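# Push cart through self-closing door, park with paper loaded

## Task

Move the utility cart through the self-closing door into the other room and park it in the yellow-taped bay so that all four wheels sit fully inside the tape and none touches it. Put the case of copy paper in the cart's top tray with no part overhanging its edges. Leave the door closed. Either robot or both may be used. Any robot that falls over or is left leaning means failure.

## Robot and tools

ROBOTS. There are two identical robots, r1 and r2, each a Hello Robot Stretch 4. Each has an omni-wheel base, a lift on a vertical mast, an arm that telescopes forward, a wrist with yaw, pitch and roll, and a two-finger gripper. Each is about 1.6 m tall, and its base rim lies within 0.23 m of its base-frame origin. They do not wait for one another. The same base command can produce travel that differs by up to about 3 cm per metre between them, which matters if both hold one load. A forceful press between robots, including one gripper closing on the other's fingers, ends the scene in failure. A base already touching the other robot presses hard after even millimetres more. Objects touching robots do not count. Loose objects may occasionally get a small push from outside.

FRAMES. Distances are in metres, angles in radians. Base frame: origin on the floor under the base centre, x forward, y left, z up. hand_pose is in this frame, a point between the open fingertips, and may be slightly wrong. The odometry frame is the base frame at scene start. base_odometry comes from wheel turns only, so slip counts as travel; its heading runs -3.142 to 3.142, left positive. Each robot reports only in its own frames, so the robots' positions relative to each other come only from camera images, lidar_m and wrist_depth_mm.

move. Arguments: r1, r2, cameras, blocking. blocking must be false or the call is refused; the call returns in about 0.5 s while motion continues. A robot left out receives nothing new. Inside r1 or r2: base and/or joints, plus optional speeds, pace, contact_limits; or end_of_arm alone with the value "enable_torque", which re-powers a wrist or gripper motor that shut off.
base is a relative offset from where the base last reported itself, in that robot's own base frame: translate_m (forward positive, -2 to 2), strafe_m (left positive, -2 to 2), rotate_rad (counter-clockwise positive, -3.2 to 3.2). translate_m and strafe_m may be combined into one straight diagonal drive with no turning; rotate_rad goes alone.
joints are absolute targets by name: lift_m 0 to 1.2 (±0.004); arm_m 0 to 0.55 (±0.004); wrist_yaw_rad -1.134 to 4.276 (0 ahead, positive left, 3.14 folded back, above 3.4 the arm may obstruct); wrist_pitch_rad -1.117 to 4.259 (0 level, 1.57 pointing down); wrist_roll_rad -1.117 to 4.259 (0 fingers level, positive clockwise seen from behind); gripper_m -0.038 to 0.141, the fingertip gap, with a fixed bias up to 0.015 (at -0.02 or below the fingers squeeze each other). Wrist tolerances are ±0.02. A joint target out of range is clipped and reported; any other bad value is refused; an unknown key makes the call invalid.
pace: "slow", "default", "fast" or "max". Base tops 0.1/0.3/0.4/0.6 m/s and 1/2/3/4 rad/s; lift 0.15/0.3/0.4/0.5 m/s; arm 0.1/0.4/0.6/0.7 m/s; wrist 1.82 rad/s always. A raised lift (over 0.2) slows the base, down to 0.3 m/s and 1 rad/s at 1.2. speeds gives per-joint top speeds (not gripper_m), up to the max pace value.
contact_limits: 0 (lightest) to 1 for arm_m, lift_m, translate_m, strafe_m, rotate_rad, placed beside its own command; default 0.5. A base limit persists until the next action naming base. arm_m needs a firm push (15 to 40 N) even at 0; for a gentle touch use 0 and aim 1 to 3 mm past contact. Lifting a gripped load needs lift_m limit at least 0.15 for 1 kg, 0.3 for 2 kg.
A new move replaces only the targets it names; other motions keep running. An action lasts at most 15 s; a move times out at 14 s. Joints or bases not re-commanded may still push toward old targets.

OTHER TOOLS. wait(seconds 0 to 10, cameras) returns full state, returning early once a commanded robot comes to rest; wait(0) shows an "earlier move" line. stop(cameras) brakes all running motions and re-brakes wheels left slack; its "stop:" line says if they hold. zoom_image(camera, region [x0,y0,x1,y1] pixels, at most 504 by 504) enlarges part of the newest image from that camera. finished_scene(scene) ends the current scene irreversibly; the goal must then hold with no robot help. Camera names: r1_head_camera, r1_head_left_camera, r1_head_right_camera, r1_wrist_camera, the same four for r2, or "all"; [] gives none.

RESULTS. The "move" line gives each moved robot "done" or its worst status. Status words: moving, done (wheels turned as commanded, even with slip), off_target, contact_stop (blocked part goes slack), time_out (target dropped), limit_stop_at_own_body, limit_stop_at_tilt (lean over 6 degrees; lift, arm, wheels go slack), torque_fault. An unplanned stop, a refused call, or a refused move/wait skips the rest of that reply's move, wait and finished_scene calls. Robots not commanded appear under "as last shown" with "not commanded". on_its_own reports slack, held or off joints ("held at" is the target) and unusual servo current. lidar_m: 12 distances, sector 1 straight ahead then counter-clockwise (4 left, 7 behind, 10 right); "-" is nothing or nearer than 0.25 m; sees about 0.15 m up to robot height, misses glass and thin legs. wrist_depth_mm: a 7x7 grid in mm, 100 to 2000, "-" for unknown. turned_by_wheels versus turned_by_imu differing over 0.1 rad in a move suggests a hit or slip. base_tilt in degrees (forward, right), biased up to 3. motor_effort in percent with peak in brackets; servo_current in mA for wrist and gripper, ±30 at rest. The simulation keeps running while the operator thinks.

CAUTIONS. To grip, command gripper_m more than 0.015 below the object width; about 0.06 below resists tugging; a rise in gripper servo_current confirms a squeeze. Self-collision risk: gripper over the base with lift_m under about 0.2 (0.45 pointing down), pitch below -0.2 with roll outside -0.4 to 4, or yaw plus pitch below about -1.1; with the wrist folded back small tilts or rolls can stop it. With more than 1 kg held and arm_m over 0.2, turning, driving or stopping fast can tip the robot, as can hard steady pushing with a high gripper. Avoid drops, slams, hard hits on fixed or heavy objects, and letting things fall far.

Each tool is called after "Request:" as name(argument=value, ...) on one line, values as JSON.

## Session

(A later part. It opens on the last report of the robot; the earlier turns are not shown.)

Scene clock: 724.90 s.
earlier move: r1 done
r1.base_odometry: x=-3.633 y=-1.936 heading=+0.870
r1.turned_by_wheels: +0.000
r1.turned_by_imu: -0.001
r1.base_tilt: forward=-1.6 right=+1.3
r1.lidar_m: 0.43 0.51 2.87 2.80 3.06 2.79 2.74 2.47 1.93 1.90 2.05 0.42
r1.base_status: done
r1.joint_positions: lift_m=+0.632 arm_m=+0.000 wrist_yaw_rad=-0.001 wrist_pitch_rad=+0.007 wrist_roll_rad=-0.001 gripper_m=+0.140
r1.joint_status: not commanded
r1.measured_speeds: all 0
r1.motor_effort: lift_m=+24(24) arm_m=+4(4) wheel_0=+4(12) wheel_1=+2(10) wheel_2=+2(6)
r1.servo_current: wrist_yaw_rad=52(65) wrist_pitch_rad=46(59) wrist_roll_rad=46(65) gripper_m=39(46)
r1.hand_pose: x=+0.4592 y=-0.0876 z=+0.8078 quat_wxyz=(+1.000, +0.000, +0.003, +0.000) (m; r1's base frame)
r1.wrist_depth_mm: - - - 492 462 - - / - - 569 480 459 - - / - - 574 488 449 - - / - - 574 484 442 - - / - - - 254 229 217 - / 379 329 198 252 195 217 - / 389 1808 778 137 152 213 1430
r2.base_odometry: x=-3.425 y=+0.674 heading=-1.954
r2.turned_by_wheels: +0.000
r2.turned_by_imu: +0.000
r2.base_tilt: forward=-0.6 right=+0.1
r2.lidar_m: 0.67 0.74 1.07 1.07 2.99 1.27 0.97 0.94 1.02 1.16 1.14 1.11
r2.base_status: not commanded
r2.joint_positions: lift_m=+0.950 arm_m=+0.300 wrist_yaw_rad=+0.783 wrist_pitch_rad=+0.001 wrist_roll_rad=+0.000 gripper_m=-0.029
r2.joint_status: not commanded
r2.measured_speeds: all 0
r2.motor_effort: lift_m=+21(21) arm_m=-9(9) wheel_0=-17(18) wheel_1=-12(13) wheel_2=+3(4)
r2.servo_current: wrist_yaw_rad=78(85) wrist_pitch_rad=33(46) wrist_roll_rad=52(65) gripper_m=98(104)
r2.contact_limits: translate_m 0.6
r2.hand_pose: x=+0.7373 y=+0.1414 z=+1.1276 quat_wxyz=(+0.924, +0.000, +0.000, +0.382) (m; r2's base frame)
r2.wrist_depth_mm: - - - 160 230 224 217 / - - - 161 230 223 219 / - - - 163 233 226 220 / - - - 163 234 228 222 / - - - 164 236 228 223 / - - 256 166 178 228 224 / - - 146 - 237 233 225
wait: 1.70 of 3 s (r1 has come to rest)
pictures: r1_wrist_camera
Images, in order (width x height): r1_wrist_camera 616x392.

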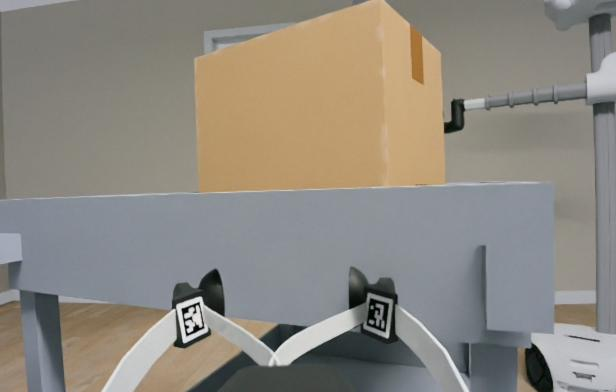

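Request:
move(blocking=false, r1={"base":{"translate_m":0.3},"pace":"slow"}, cameras=[])

Request:
wait(seconds=6, cameras=["r1_wrist_camera","r1_head_camera"])

Scene clock: 730.13 s.
move: r1 moving
r1.base_odometry: x=-3.625 y=-1.927 heading=+0.871
r1.turned_by_wheels: +0.000
r1.turned_by_imu: +0.000
r1.base_tilt: forward=-1.6 right=+1.2
r1.lidar_m: 0.43 0.52 2.87 2.82 3.05 2.80 2.75 2.45 1.94 1.90 2.06 0.46
r1.base_status: translate_m moving
r1.joint_positions: lift_m=+0.632 arm_m=+0.000 wrist_yaw_rad=-0.001 wrist_pitch_rad=+0.007 wrist_roll_rad=-0.001 gripper_m=+0.140
r1.joint_status: not commanded
r1.measured_speeds: translate_m=+0.049 strafe_m=+0.000 rotate_rad=+0.002 lift_m=+0.000 arm_m=+0.000 wrist_yaw_rad=+0.000 wrist_pitch_rad=+0.000 wrist_roll_rad=+0.000
r1.motor_effort: lift_m=+24(24) arm_m=+4(4) wheel_0=+8(10) wheel_1=+5(7) wheel_2=-7(9)
r1.servo_current: wrist_yaw_rad=52(59) wrist_pitch_rad=46(52) wrist_roll_rad=59(65) gripper_m=39(46)
r1.hand_pose: x=+0.4592 y=-0.0876 z=+0.8078 quat_wxyz=(+1.000, +0.000, +0.003, +0.000) (m; r1's base frame)
r1.wrist_depth_mm: - - - 477 488 - - / - - 554 466 480 - 1576 / - - 559 477 480 - - / - - 554 473 477 - 1576 / - - - 247 227 - - / 362 315 198 246 195 216 1537 / 382 1756 691 137 - 214 1397
r2: as last shown
r2.turned_by_imu: +0.001
r2.lidar_m: 0.69 0.77 1.07 1.02 3.00 1.30 0.96 0.95 0.98 1.17 1.11 1.14
r2.motor_effort: lift_m=+21(21) arm_m=-9(9) wheel_0=-17(18) wheel_1=-12(12) wheel_2=+3(3)
r2.servo_current: wrist_yaw_rad=65(72) wrist_pitch_rad=46(46) wrist_roll_rad=46(52) gripper_m=91(104)
r2.contact_limits: translate_m 0.6
r2.wrist_depth_mm: - - - 160 229 223 216 / - - - 161 231 224 218 / - - - 162 233 227 220 / - - - 163 233 228 221 / - - - 165 236 228 224 / - - 256 166 178 228 224 / - - 146 - 238 233 224
pictures: none
No camera images: "cameras" was empty.

Scene clock: 733.90 s.
earlier move: r1 done
r1.base_odometry: x=-3.439 y=-1.707 heading=+0.871
r1.turned_by_wheels: +0.000
r1.turned_by_imu: +0.000
r1.base_tilt: forward=-1.6 right=+1.3
r1.lidar_m: 0.47 2.94 2.82 2.78 3.04 3.06 3.04 2.49 1.98 1.92 2.08 0.40
r1.base_status: done
r1.joint_positions: lift_m=+0.632 arm_m=+0.000 wrist_yaw_rad=-0.002 wrist_pitch_rad=+0.007 wrist_roll_rad=-0.001 gripper_m=+0.140
r1.joint_status: not commanded
r1.measured_speeds: all 0
r1.motor_effort: lift_m=+24(24) arm_m=+4(4) wheel_0=+4(10) wheel_1=+2(8) wheel_2=-1(10)
r1.servo_current: wrist_yaw_rad=39(65) wrist_pitch_rad=46(59) wrist_roll_rad=52(72) gripper_m=46(52)
r1.hand_pose: x=+0.4591 y=-0.0881 z=+0.8079 quat_wxyz=(+1.000, +0.000, +0.003, -0.001) (m; r1's base frame)
r1.wrist_depth_mm: - - - - 496 415 - / - - - 585 484 407 504 / - - - 597 488 413 500 / - - - 597 488 410 - / - 364 - - 251 224 209 / - 209 343 304 249 216 210 / - 404 1756 144 - - -
r2.base_odometry: x=-3.425 y=+0.674 heading=-1.954
r2.turned_by_wheels: +0.000
r2.turned_by_imu: +0.001
r2.base_tilt: forward=-0.6 right=+0.1
r2.lidar_m: 0.69 0.78 0.75 0.75 2.99 1.26 0.98 0.92 1.01 1.19 1.13 1.11
r2.base_status: not commanded
r2.joint_positions: lift_m=+0.950 arm_m=+0.300 wrist_yaw_rad=+0.783 wrist_pitch_rad=+0.001 wrist_roll_rad=+0.000 gripper_m=-0.029
r2.joint_status: not commanded
r2.measured_speeds: all 0
r2.motor_effort: lift_m=+21(21) arm_m=-9(10) wheel_0=-18(18) wheel_1=-12(13) wheel_2=+3(4)
r2.servo_current: wrist_yaw_rad=72(91) wrist_pitch_rad=39(52) wrist_roll_rad=52(65) gripper_m=104(111)
r2.contact_limits: translate_m 0.6
r2.hand_pose: x=+0.7373 y=+0.1414 z=+1.1276 quat_wxyz=(+0.924, +0.000, +0.000, +0.382) (m; r2's base frame)
r2.wrist_depth_mm: - - - 160 230 224 216 / - - - 161 232 225 219 / - - - 163 232 226 220 / - - - 163 234 228 221 / - - - 165 235 229 224 / - - 254 166 178 228 224 / - - 146 - 237 232 225
wait: 3.77 of 6 s (r1 has come to rest)
pictures: r1_head_camera, r1_wrist_camera
Images, in order (width x height): r1_head_camera 420x560, r1_wrist_camera 616x392.

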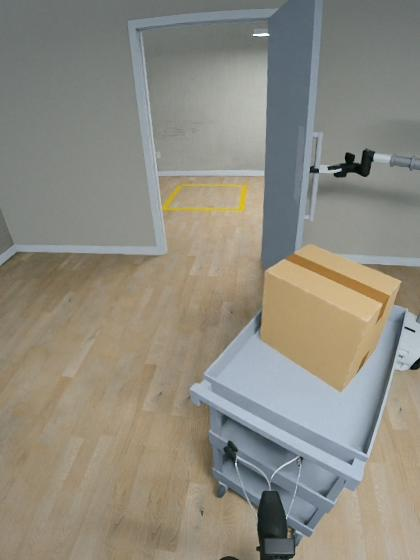

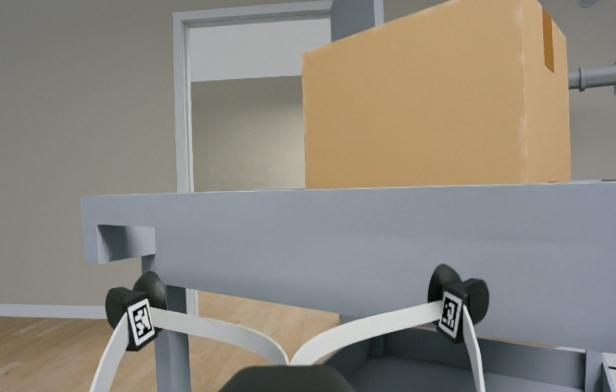

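Request:
move(blocking=false, r1={"base":{"translate_m":-0.16,"strafe_m":0.30}}, cameras=[])

Request:
wait(seconds=3, cameras=[])

Request:
move(blocking=false, r1={"base":{"rotate_rad":-0.48},"joints":{"wrist_roll_rad":1.57,"lift_m":0.636}}, cameras=[])

Request:
wait(seconds=2.5, cameras=["r1_wrist_camera","r1_head_camera"])

Scene clock: 786.93 s.
move: r1 moving
r1.base_odometry: x=-3.470 y=-1.700 heading=+0.871
r1.turned_by_wheels: +0.000
r1.turned_by_imu: -0.003
r1.base_tilt: forward=-1.6 right=+1.3
r1.lidar_m: 0.49 2.94 2.81 2.76 2.99 3.07 3.05 2.53 1.98 1.96 1.86 0.44
r1.base_status: translate_m moving; strafe_m moving
r1.joint_positions: lift_m=+0.632 arm_m=+0.000 wrist_yaw_rad=-0.002 wrist_pitch_rad=+0.007 wrist_roll_rad=-0.001 gripper_m=+0.140
r1.joint_status: not commanded
r1.measured_speeds: translate_m=-0.057 strafe_m=+0.109 rotate_rad=-0.001 lift_m=+0.000 arm_m=+0.000 wrist_yaw_rad=+0.000 wrist_pitch_rad=+0.000 wrist_roll_rad=+0.000
r1.motor_effort: lift_m=+24(24) arm_m=+3(4) wheel_0=-9(10) wheel_1=+5(8) wheel_2=+6(6)
r1.servo_current: wrist_yaw_rad=59(65) wrist_pitch_rad=46(52) wrist_roll_rad=59(59) gripper_m=46(46)
r1.hand_pose: x=+0.4591 y=-0.0881 z=+0.8079 quat_wxyz=(+1.000, +0.000, +0.003, -0.001) (m; r1's base frame)
r1.wrist_depth_mm: - - - - 525 430 477 / - - - - 517 436 469 / - - - - 517 436 459 / - - - - 517 445 - / - - 392 - - 246 229 / - 209 404 - 277 206 226 / - 1921 418 143 - - -
r2: as last shown
r2.turned_by_imu: +0.007
r2.lidar_m: 0.70 0.76 0.79 0.74 2.95 1.30 0.99 0.94 1.02 1.18 1.13 1.09
r2.motor_effort: lift_m=+21(21) arm_m=-9(9) wheel_0=-17(18) wheel_1=-12(12) wheel_2=+3(3)
r2.servo_current: wrist_yaw_rad=65(78) wrist_pitch_rad=39(46) wrist_roll_rad=46(59) gripper_m=91(104)
r2.contact_limits: translate_m 0.6
r2.wrist_depth_mm: - - - 160 230 223 216 / - - - 161 230 224 219 / - - - 162 232 226 220 / - - - 163 234 228 221 / - - - 165 235 228 223 / - - 255 166 178 228 223 / - - 146 - 238 233 224
pictures: none
No camera images: "cameras" was empty.

Scene clock: 789.07 s.
earlier move: r1 done
r1.base_odometry: x=-3.772 y=-1.636 heading=+0.871
r1.turned_by_wheels: +0.000
r1.turned_by_imu: +0.001
r1.base_tilt: forward=-1.6 right=+1.3
r1.lidar_m: 2.60 3.15 2.58 2.51 2.69 2.91 2.86 2.82 2.26 2.21 0.73 0.69
r1.base_status: done
r1.joint_positions: lift_m=+0.632 arm_m=+0.000 wrist_yaw_rad=-0.002 wrist_pitch_rad=+0.007 wrist_roll_rad=-0.001 gripper_m=+0.140
r1.joint_status: not commanded
r1.measured_speeds: all 0
r1.motor_effort: lift_m=+24(24) arm_m=+3(4) wheel_0=-1(13) wheel_1=+1(8) wheel_2=+1(7)
r1.servo_current: wrist_yaw_rad=65(65) wrist_pitch_rad=46(59) wrist_roll_rad=52(65) gripper_m=46(46)
r1.hand_pose: x=+0.4591 y=-0.0881 z=+0.8079 quat_wxyz=(+1.000, +0.000, +0.003, -0.001) (m; r1's base frame)
r1.wrist_depth_mm: - - - - - - - / - - - - - 732 640 / - - - - - 732 634 / - - - - - - - / - - - - - 521 - / - 208 - - - 193 - / - 1863 1921 144 - - -
r2.base_odometry: x=-3.425 y=+0.674 heading=-1.954
r2.turned_by_wheels: +0.000
r2.turned_by_imu: +0.000
r2.base_tilt: forward=-0.6 right=+0.1
r2.lidar_m: 0.68 0.77 0.76 0.76 2.98 1.28 0.98 0.94 1.01 1.18 1.13 1.15
r2.base_status: not commanded
r2.joint_positions: lift_m=+0.950 arm_m=+0.300 wrist_yaw_rad=+0.783 wrist_pitch_rad=+0.001 wrist_roll_rad=+0.000 gripper_m=-0.029
r2.joint_status: not commanded
r2.measured_speeds: all 0
r2.motor_effort: lift_m=+21(21) arm_m=-9(10) wheel_0=-18(18) wheel_1=-12(13) wheel_2=+3(4)
r2.servo_current: wrist_yaw_rad=52(91) wrist_pitch_rad=39(46) wrist_roll_rad=39(59) gripper_m=98(104)
r2.contact_limits: translate_m 0.6
r2.hand_pose: x=+0.7373 y=+0.1414 z=+1.1276 quat_wxyz=(+0.924, +0.000, +0.000, +0.382) (m; r2's base frame)
r2.wrist_depth_mm: - - - 160 230 223 217 / - - - 161 230 224 219 / - - - 162 232 227 220 / - - - 163 234 227 221 / - - - 164 235 229 222 / - - 256 166 178 228 224 / - - 146 - 238 232 225
wait: 2.13 of 3 s (r1 has come to rest)
pictures: none
No camera images: "cameras" was empty.

Scene clock: 789.57 s.
move: r1 moving
r1.base_odometry: x=-3.772 y=-1.636 heading=+0.619
r1.turned_by_wheels: -0.252
r1.turned_by_imu: -0.253
r1.base_tilt: forward=-1.6 right=+1.3
r1.lidar_m: 0.72 2.98 2.73 2.51 2.54 3.12 2.87 2.91 2.42 2.20 2.24 0.72
r1.base_status: rotate_rad moving
r1.joint_positions: lift_m=+0.636 arm_m=+0.000 wrist_yaw_rad=-0.002 wrist_pitch_rad=+0.007 wrist_roll_rad=+0.582 gripper_m=+0.140
r1.joint_status: lift_m moving; wrist_roll_rad moving
r1.measured_speeds: translate_m=+0.000 strafe_m=+0.001 rotate_rad=-0.959 lift_m=+0.000 arm_m=+0.000 wrist_yaw_rad=+0.000 wrist_pitch_rad=+0.000 wrist_roll_rad=+1.820
r1.motor_effort: lift_m=+24(25) arm_m=+4(4) wheel_0=+8(9) wheel_1=+8(8) wheel_2=+6(7)
r1.servo_current: wrist_yaw_rad=52(65) wrist_pitch_rad=46(59) wrist_roll_rad=104(117) gripper_m=46(46)
r1.hand_pose: x=+0.4591 y=-0.0880 z=+0.8119 quat_wxyz=(+0.958, +0.287, +0.003, -0.002) (m; r1's base frame)
r1.wrist_depth_mm: - - - - 676 1661 - / - - - 778 699 647 - / - - - 820 723 484 - / - - - - 544 - 1499 / - - - - - - - / - 210 - - 210 193 - / - - - 148 - - -
r2: as last shown
r2.lidar_m: 0.68 0.77 0.77 0.77 3.02 1.30 0.96 0.96 1.00 1.19 1.14 1.11
r2.motor_effort: lift_m=+21(21) arm_m=-9(9) wheel_0=-17(18) wheel_1=-12(12) wheel_2=+3(4)
r2.servo_current: wrist_yaw_rad=65(72) wrist_pitch_rad=46(46) wrist_roll_rad=46(59) gripper_m=98(104)
r2.contact_limits: translate_m 0.6
r2.wrist_depth_mm: - - - 160 230 223 217 / - - - 161 231 224 219 / - - - 163 233 226 220 / - - - 163 233 228 220 / - - - 164 235 229 223 / - - 256 166 178 228 224 / - - 146 - 237 231 225
pictures: none
No camera images: "cameras" was empty.

Scene clock: 790.60 s.
earlier move: r1 done
r1.base_odometry: x=-3.772 y=-1.636 heading=+0.391
r1.turned_by_wheels: -0.227
r1.turned_by_imu: -0.229
r1.base_tilt: forward=-1.5 right=+1.3
r1.lidar_m: 0.70 2.97 3.11 2.55 2.50 2.74 2.91 2.87 2.73 2.22 2.20 0.73
r1.base_status: done
r1.joint_positions: lift_m=+0.636 arm_m=+0.000 wrist_yaw_rad=-0.002 wrist_pitch_rad=+0.007 wrist_roll_rad=+1.568 gripper_m=+0.140
r1.joint_status: all done
r1.measured_speeds: all 0
r1.motor_effort: lift_m=+24(25) arm_m=+4(4) wheel_0=+3(9) wheel_1=+1(8) wheel_2=+0(7)
r1.servo_current: wrist_yaw_rad=52(65) wrist_pitch_rad=46(59) wrist_roll_rad=52(117) gripper_m=46(46)
r1.hand_pose: x=+0.4591 y=-0.0880 z=+0.8119 quat_wxyz=(+0.708, +0.706, +0.002, -0.003) (m; r1's base frame)
r1.wrist_depth_mm: - - - - - 1618 1138 / - - - - - 1537 1098 / - - 1921 544 - 544 549 / - - 750 - - 554 - / - - 778 564 - 564 - / - 198 788 559 209 196 569 / - - - 143 - 580 1160
r2.base_odometry: x=-3.425 y=+0.674 heading=-1.954
r2.turned_by_wheels: +0.000
r2.turned_by_imu: +0.000
r2.base_tilt: forward=-0.6 right=+0.1
r2.lidar_m: 0.71 0.77 0.76 0.76 2.98 1.26 0.95 0.92 1.00 1.18 1.15 1.11
r2.base_status: not commanded
r2.joint_positions: lift_m=+0.950 arm_m=+0.300 wrist_yaw_rad=+0.783 wrist_pitch_rad=+0.001 wrist_roll_rad=+0.000 gripper_m=-0.029
r2.joint_status: not commanded
r2.measured_speeds: all 0
r2.motor_effort: lift_m=+21(21) arm_m=-9(9) wheel_0=-17(18) wheel_1=-12(12) wheel_2=+3(4)
r2.servo_current: wrist_yaw_rad=78(85) wrist_pitch_rad=39(46) wrist_roll_rad=39(59) gripper_m=98(104)
r2.contact_limits: translate_m 0.6
r2.hand_pose: x=+0.7373 y=+0.1414 z=+1.1276 quat_wxyz=(+0.924, +0.000, +0.000, +0.382) (m; r2's base frame)
r2.wrist_depth_mm: - - - 160 230 222 216 / - - - 161 231 224 218 / - - - 162 233 225 220 / - - - 163 233 227 221 / - - - 165 236 229 223 / - - 256 166 178 229 224 / - - 146 - 237 233 224
wait: 1.03 of 2.5 s (r1 has come to rest)
pictures: r1_head_camera, r1_wrist_camera
Images, in order (width x height): r1_head_camera 420x560, r1_wrist_camera 616x392.

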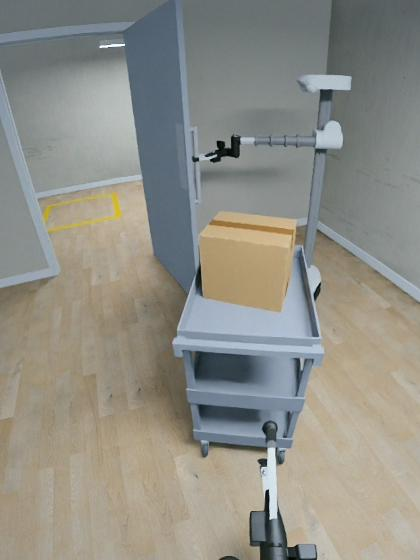

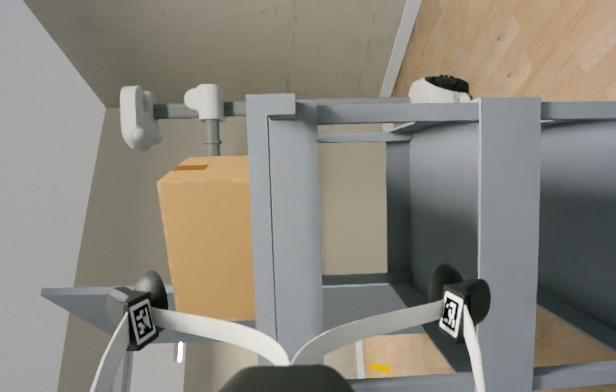

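Request:
move(blocking=false, r1={"joints":{"lift_m":0.66}}, cameras=[])

Request:
move(blocking=false, r1={"base":{"translate_m":0.28},"pace":"slow","contact_limits":{"translate_m":0.3}}, cameras=[])

Request:
wait(seconds=5, cameras=["r1_wrist_camera"])

Scene clock: 800.27 s.
move: r1 moving
r1.base_odometry: x=-3.772 y=-1.636 heading=+0.391
r1.turned_by_wheels: +0.000
r1.turned_by_imu: -0.001
r1.base_tilt: forward=-1.6 right=+1.3
r1.lidar_m: 0.70 2.98 3.13 2.53 2.50 2.78 2.94 2.87 2.74 2.22 2.20 0.70
r1.base_status: not commanded
r1.joint_positions: lift_m=+0.659 arm_m=+0.000 wrist_yaw_rad=-0.002 wrist_pitch_rad=+0.007 wrist_roll_rad=+1.568 gripper_m=+0.140
r1.joint_status: lift_m moving
r1.measured_speeds: translate_m=+0.000 strafe_m=+0.000 rotate_rad=+0.000 lift_m=+0.024 arm_m=+0.000 wrist_yaw_rad=+0.000 wrist_pitch_rad=+0.000 wrist_roll_rad=+0.000
r1.motor_effort: lift_m=+24(27) arm_m=+3(4) wheel_0=+3(4) wheel_1=+1(1) wheel_2=+0(0)
r1.servo_current: wrist_yaw_rad=39(65) wrist_pitch_rad=46(52) wrist_roll_rad=52(65) gripper_m=39(46)
r1.hand_pose: x=+0.4591 y=-0.0880 z=+0.8353 quat_wxyz=(+0.708, +0.706, +0.002, -0.003) (m; r1's base frame)
r1.wrist_depth_mm: - - - - - 1661 1160 / - - - - - 1576 1160 / - - - 539 - 549 549 / - - 741 484 - - 559 / - - 788 549 - - 569 / - 198 798 554 190 195 574 / - - - 143 - 683 1078
r2: as last shown
r2.turned_by_imu: +0.001
r2.base_tilt: forward=-0.6 right=+0.0
r2.lidar_m: 0.69 0.77 0.78 0.75 2.95 1.29 0.96 0.94 1.03 1.15 1.14 1.13
r2.motor_effort: lift_m=+21(21) arm_m=-9(9) wheel_0=-17(18) wheel_1=-13(13) wheel_2=+3(3)
r2.servo_current: wrist_yaw_rad=72(78) wrist_pitch_rad=39(46) wrist_roll_rad=39(65) gripper_m=91(104)
r2.contact_limits: translate_m 0.6
r2.wrist_depth_mm: - - - 160 230 223 216 / - - - 161 231 224 219 / - - - 162 232 225 220 / - - - 163 234 228 222 / - - - 165 236 229 223 / - - 254 165 178 228 224 / - - 146 - 238 233 224
pictures: none
No camera images: "cameras" was empty.

Scene clock: 800.77 s.
earlier move: r1 done
move: r1 moving
r1.base_odometry: x=-3.760 y=-1.631 heading=+0.391
r1.turned_by_wheels: +0.000
r1.turned_by_imu: +0.000
r1.base_tilt: forward=-1.6 right=+1.2
r1.lidar_m: 0.69 2.98 3.12 2.54 2.51 2.78 2.91 2.88 2.74 2.20 2.17 0.71
r1.base_status: translate_m moving
r1.joint_positions: lift_m=+0.660 arm_m=+0.000 wrist_yaw_rad=-0.002 wrist_pitch_rad=+0.007 wrist_roll_rad=+1.568 gripper_m=+0.140
r1.joint_status: all done
r1.measured_speeds: translate_m=+0.048 strafe_m=+0.000 rotate_rad=-0.001 lift_m=+0.000 arm_m=+0.000 wrist_yaw_rad=+0.000 wrist_pitch_rad=+0.000 wrist_roll_rad=+0.000
r1.motor_effort: lift_m=+24(24) arm_m=+3(4) wheel_0=+3(6) wheel_1=+7(7) wheel_2=-6(6)
r1.servo_current: wrist_yaw_rad=39(65) wrist_pitch_rad=52(52) wrist_roll_rad=52(59) gripper_m=39(46)
r1.contact_limits: translate_m 0.3
r1.hand_pose: x=+0.4591 y=-0.0880 z=+0.8359 quat_wxyz=(+0.708, +0.706, +0.002, -0.003) (m; r1's base frame)
r1.wrist_depth_mm: - - - - - 1618 1138 / - - - - - 1576 1098 / - - - 530 - 535 535 / - - 741 480 - - 549 / - - 759 539 - - 559 / - 196 788 549 191 194 559 / - - - 142 - 715 1118
r2: as last shown
r2.turned_by_imu: +0.000
r2.base_tilt: forward=-0.6 right=+0.1
r2.lidar_m: 0.69 0.79 0.76 0.73 2.98 1.29 0.99 0.94 1.00 1.18 1.14 1.11
r2.motor_effort: lift_m=+21(21) arm_m=-9(9) wheel_0=-17(18) wheel_1=-12(12) wheel_2=+3(4)
r2.servo_current: wrist_yaw_rad=72(78) wrist_pitch_rad=46(46) wrist_roll_rad=46(52) gripper_m=91(104)
r2.contact_limits: translate_m 0.6
r2.wrist_depth_mm: - - - 160 230 224 217 / - - - 161 230 224 219 / - - - 162 232 226 220 / - - - 163 233 229 222 / - - - 164 235 229 223 / - - 255 166 177 228 224 / - - 146 - 237 232 224
pictures: none
No camera images: "cameras" was empty.

Scene clock: 804.33 s.
earlier move: r1 done
r1.base_odometry: x=-3.513 y=-1.529 heading=+0.391
r1.turned_by_wheels: +0.000
r1.turned_by_imu: +0.000
r1.base_tilt: forward=-1.6 right=+1.3
r1.lidar_m: 0.45 0.46 2.90 2.61 2.60 2.87 3.17 3.14 2.63 2.13 2.09 0.45
r1.base_status: done
r1.joint_positions: lift_m=+0.660 arm_m=+0.000 wrist_yaw_rad=-0.002 wrist_pitch_rad=+0.007 wrist_roll_rad=+1.568 gripper_m=+0.140
r1.joint_status: all done
r1.measured_speeds: all 0
r1.motor_effort: lift_m=+24(24) arm_m=+4(4) wheel_0=+3(8) wheel_1=+2(7) wheel_2=-2(8)
r1.servo_current: wrist_yaw_rad=46(78) wrist_pitch_rad=46(59) wrist_roll_rad=46(72) gripper_m=39(46)
r1.contact_limits: translate_m 0.3
r1.hand_pose: x=+0.4591 y=-0.0880 z=+0.8359 quat_wxyz=(+0.708, +0.706, +0.002, -0.003) (m; r1's base frame)
r1.wrist_depth_mm: - - - 260 266 271 278 / - - 1618 264 1661 1464 - / - - 627 - 267 - - / - 469 462 - - - - / - 492 492 - 276 - - / - 197 512 - 210 194 - / - 549 544 143 - - -
r2.base_odometry: x=-3.425 y=+0.674 heading=-1.954
r2.turned_by_wheels: +0.000
r2.turned_by_imu: +0.001
r2.base_tilt: forward=-0.6 right=+0.1
r2.lidar_m: 0.71 0.81 0.76 0.75 2.98 1.29 0.96 0.96 1.02 1.19 1.13 1.13
r2.base_status: not commanded
r2.joint_positions: lift_m=+0.950 arm_m=+0.300 wrist_yaw_rad=+0.783 wrist_pitch_rad=+0.001 wrist_roll_rad=+0.000 gripper_m=-0.029
r2.joint_status: not commanded
r2.measured_speeds: all 0
r2.motor_effort: lift_m=+21(21) arm_m=-9(9) wheel_0=-17(18) wheel_1=-12(13) wheel_2=+3(4)
r2.servo_current: wrist_yaw_rad=78(85) wrist_pitch_rad=39(46) wrist_roll_rad=46(59) gripper_m=98(104)
r2.contact_limits: translate_m 0.6
r2.hand_pose: x=+0.7373 y=+0.1414 z=+1.1276 quat_wxyz=(+0.924, +0.000, +0.000, +0.382) (m; r2's base frame)
r2.wrist_depth_mm: - - - 160 229 223 216 / - - - 161 231 224 217 / - - - 162 232 227 220 / - - - 163 233 228 222 / - - - 164 235 228 223 / - - 255 166 178 227 223 / - - 146 - 237 233 225
wait: 3.57 of 5 s (r1 has come to rest)
pictures: r1_wrist_camera
Images, in order (width x height): r1_wrist_camera 616x392.

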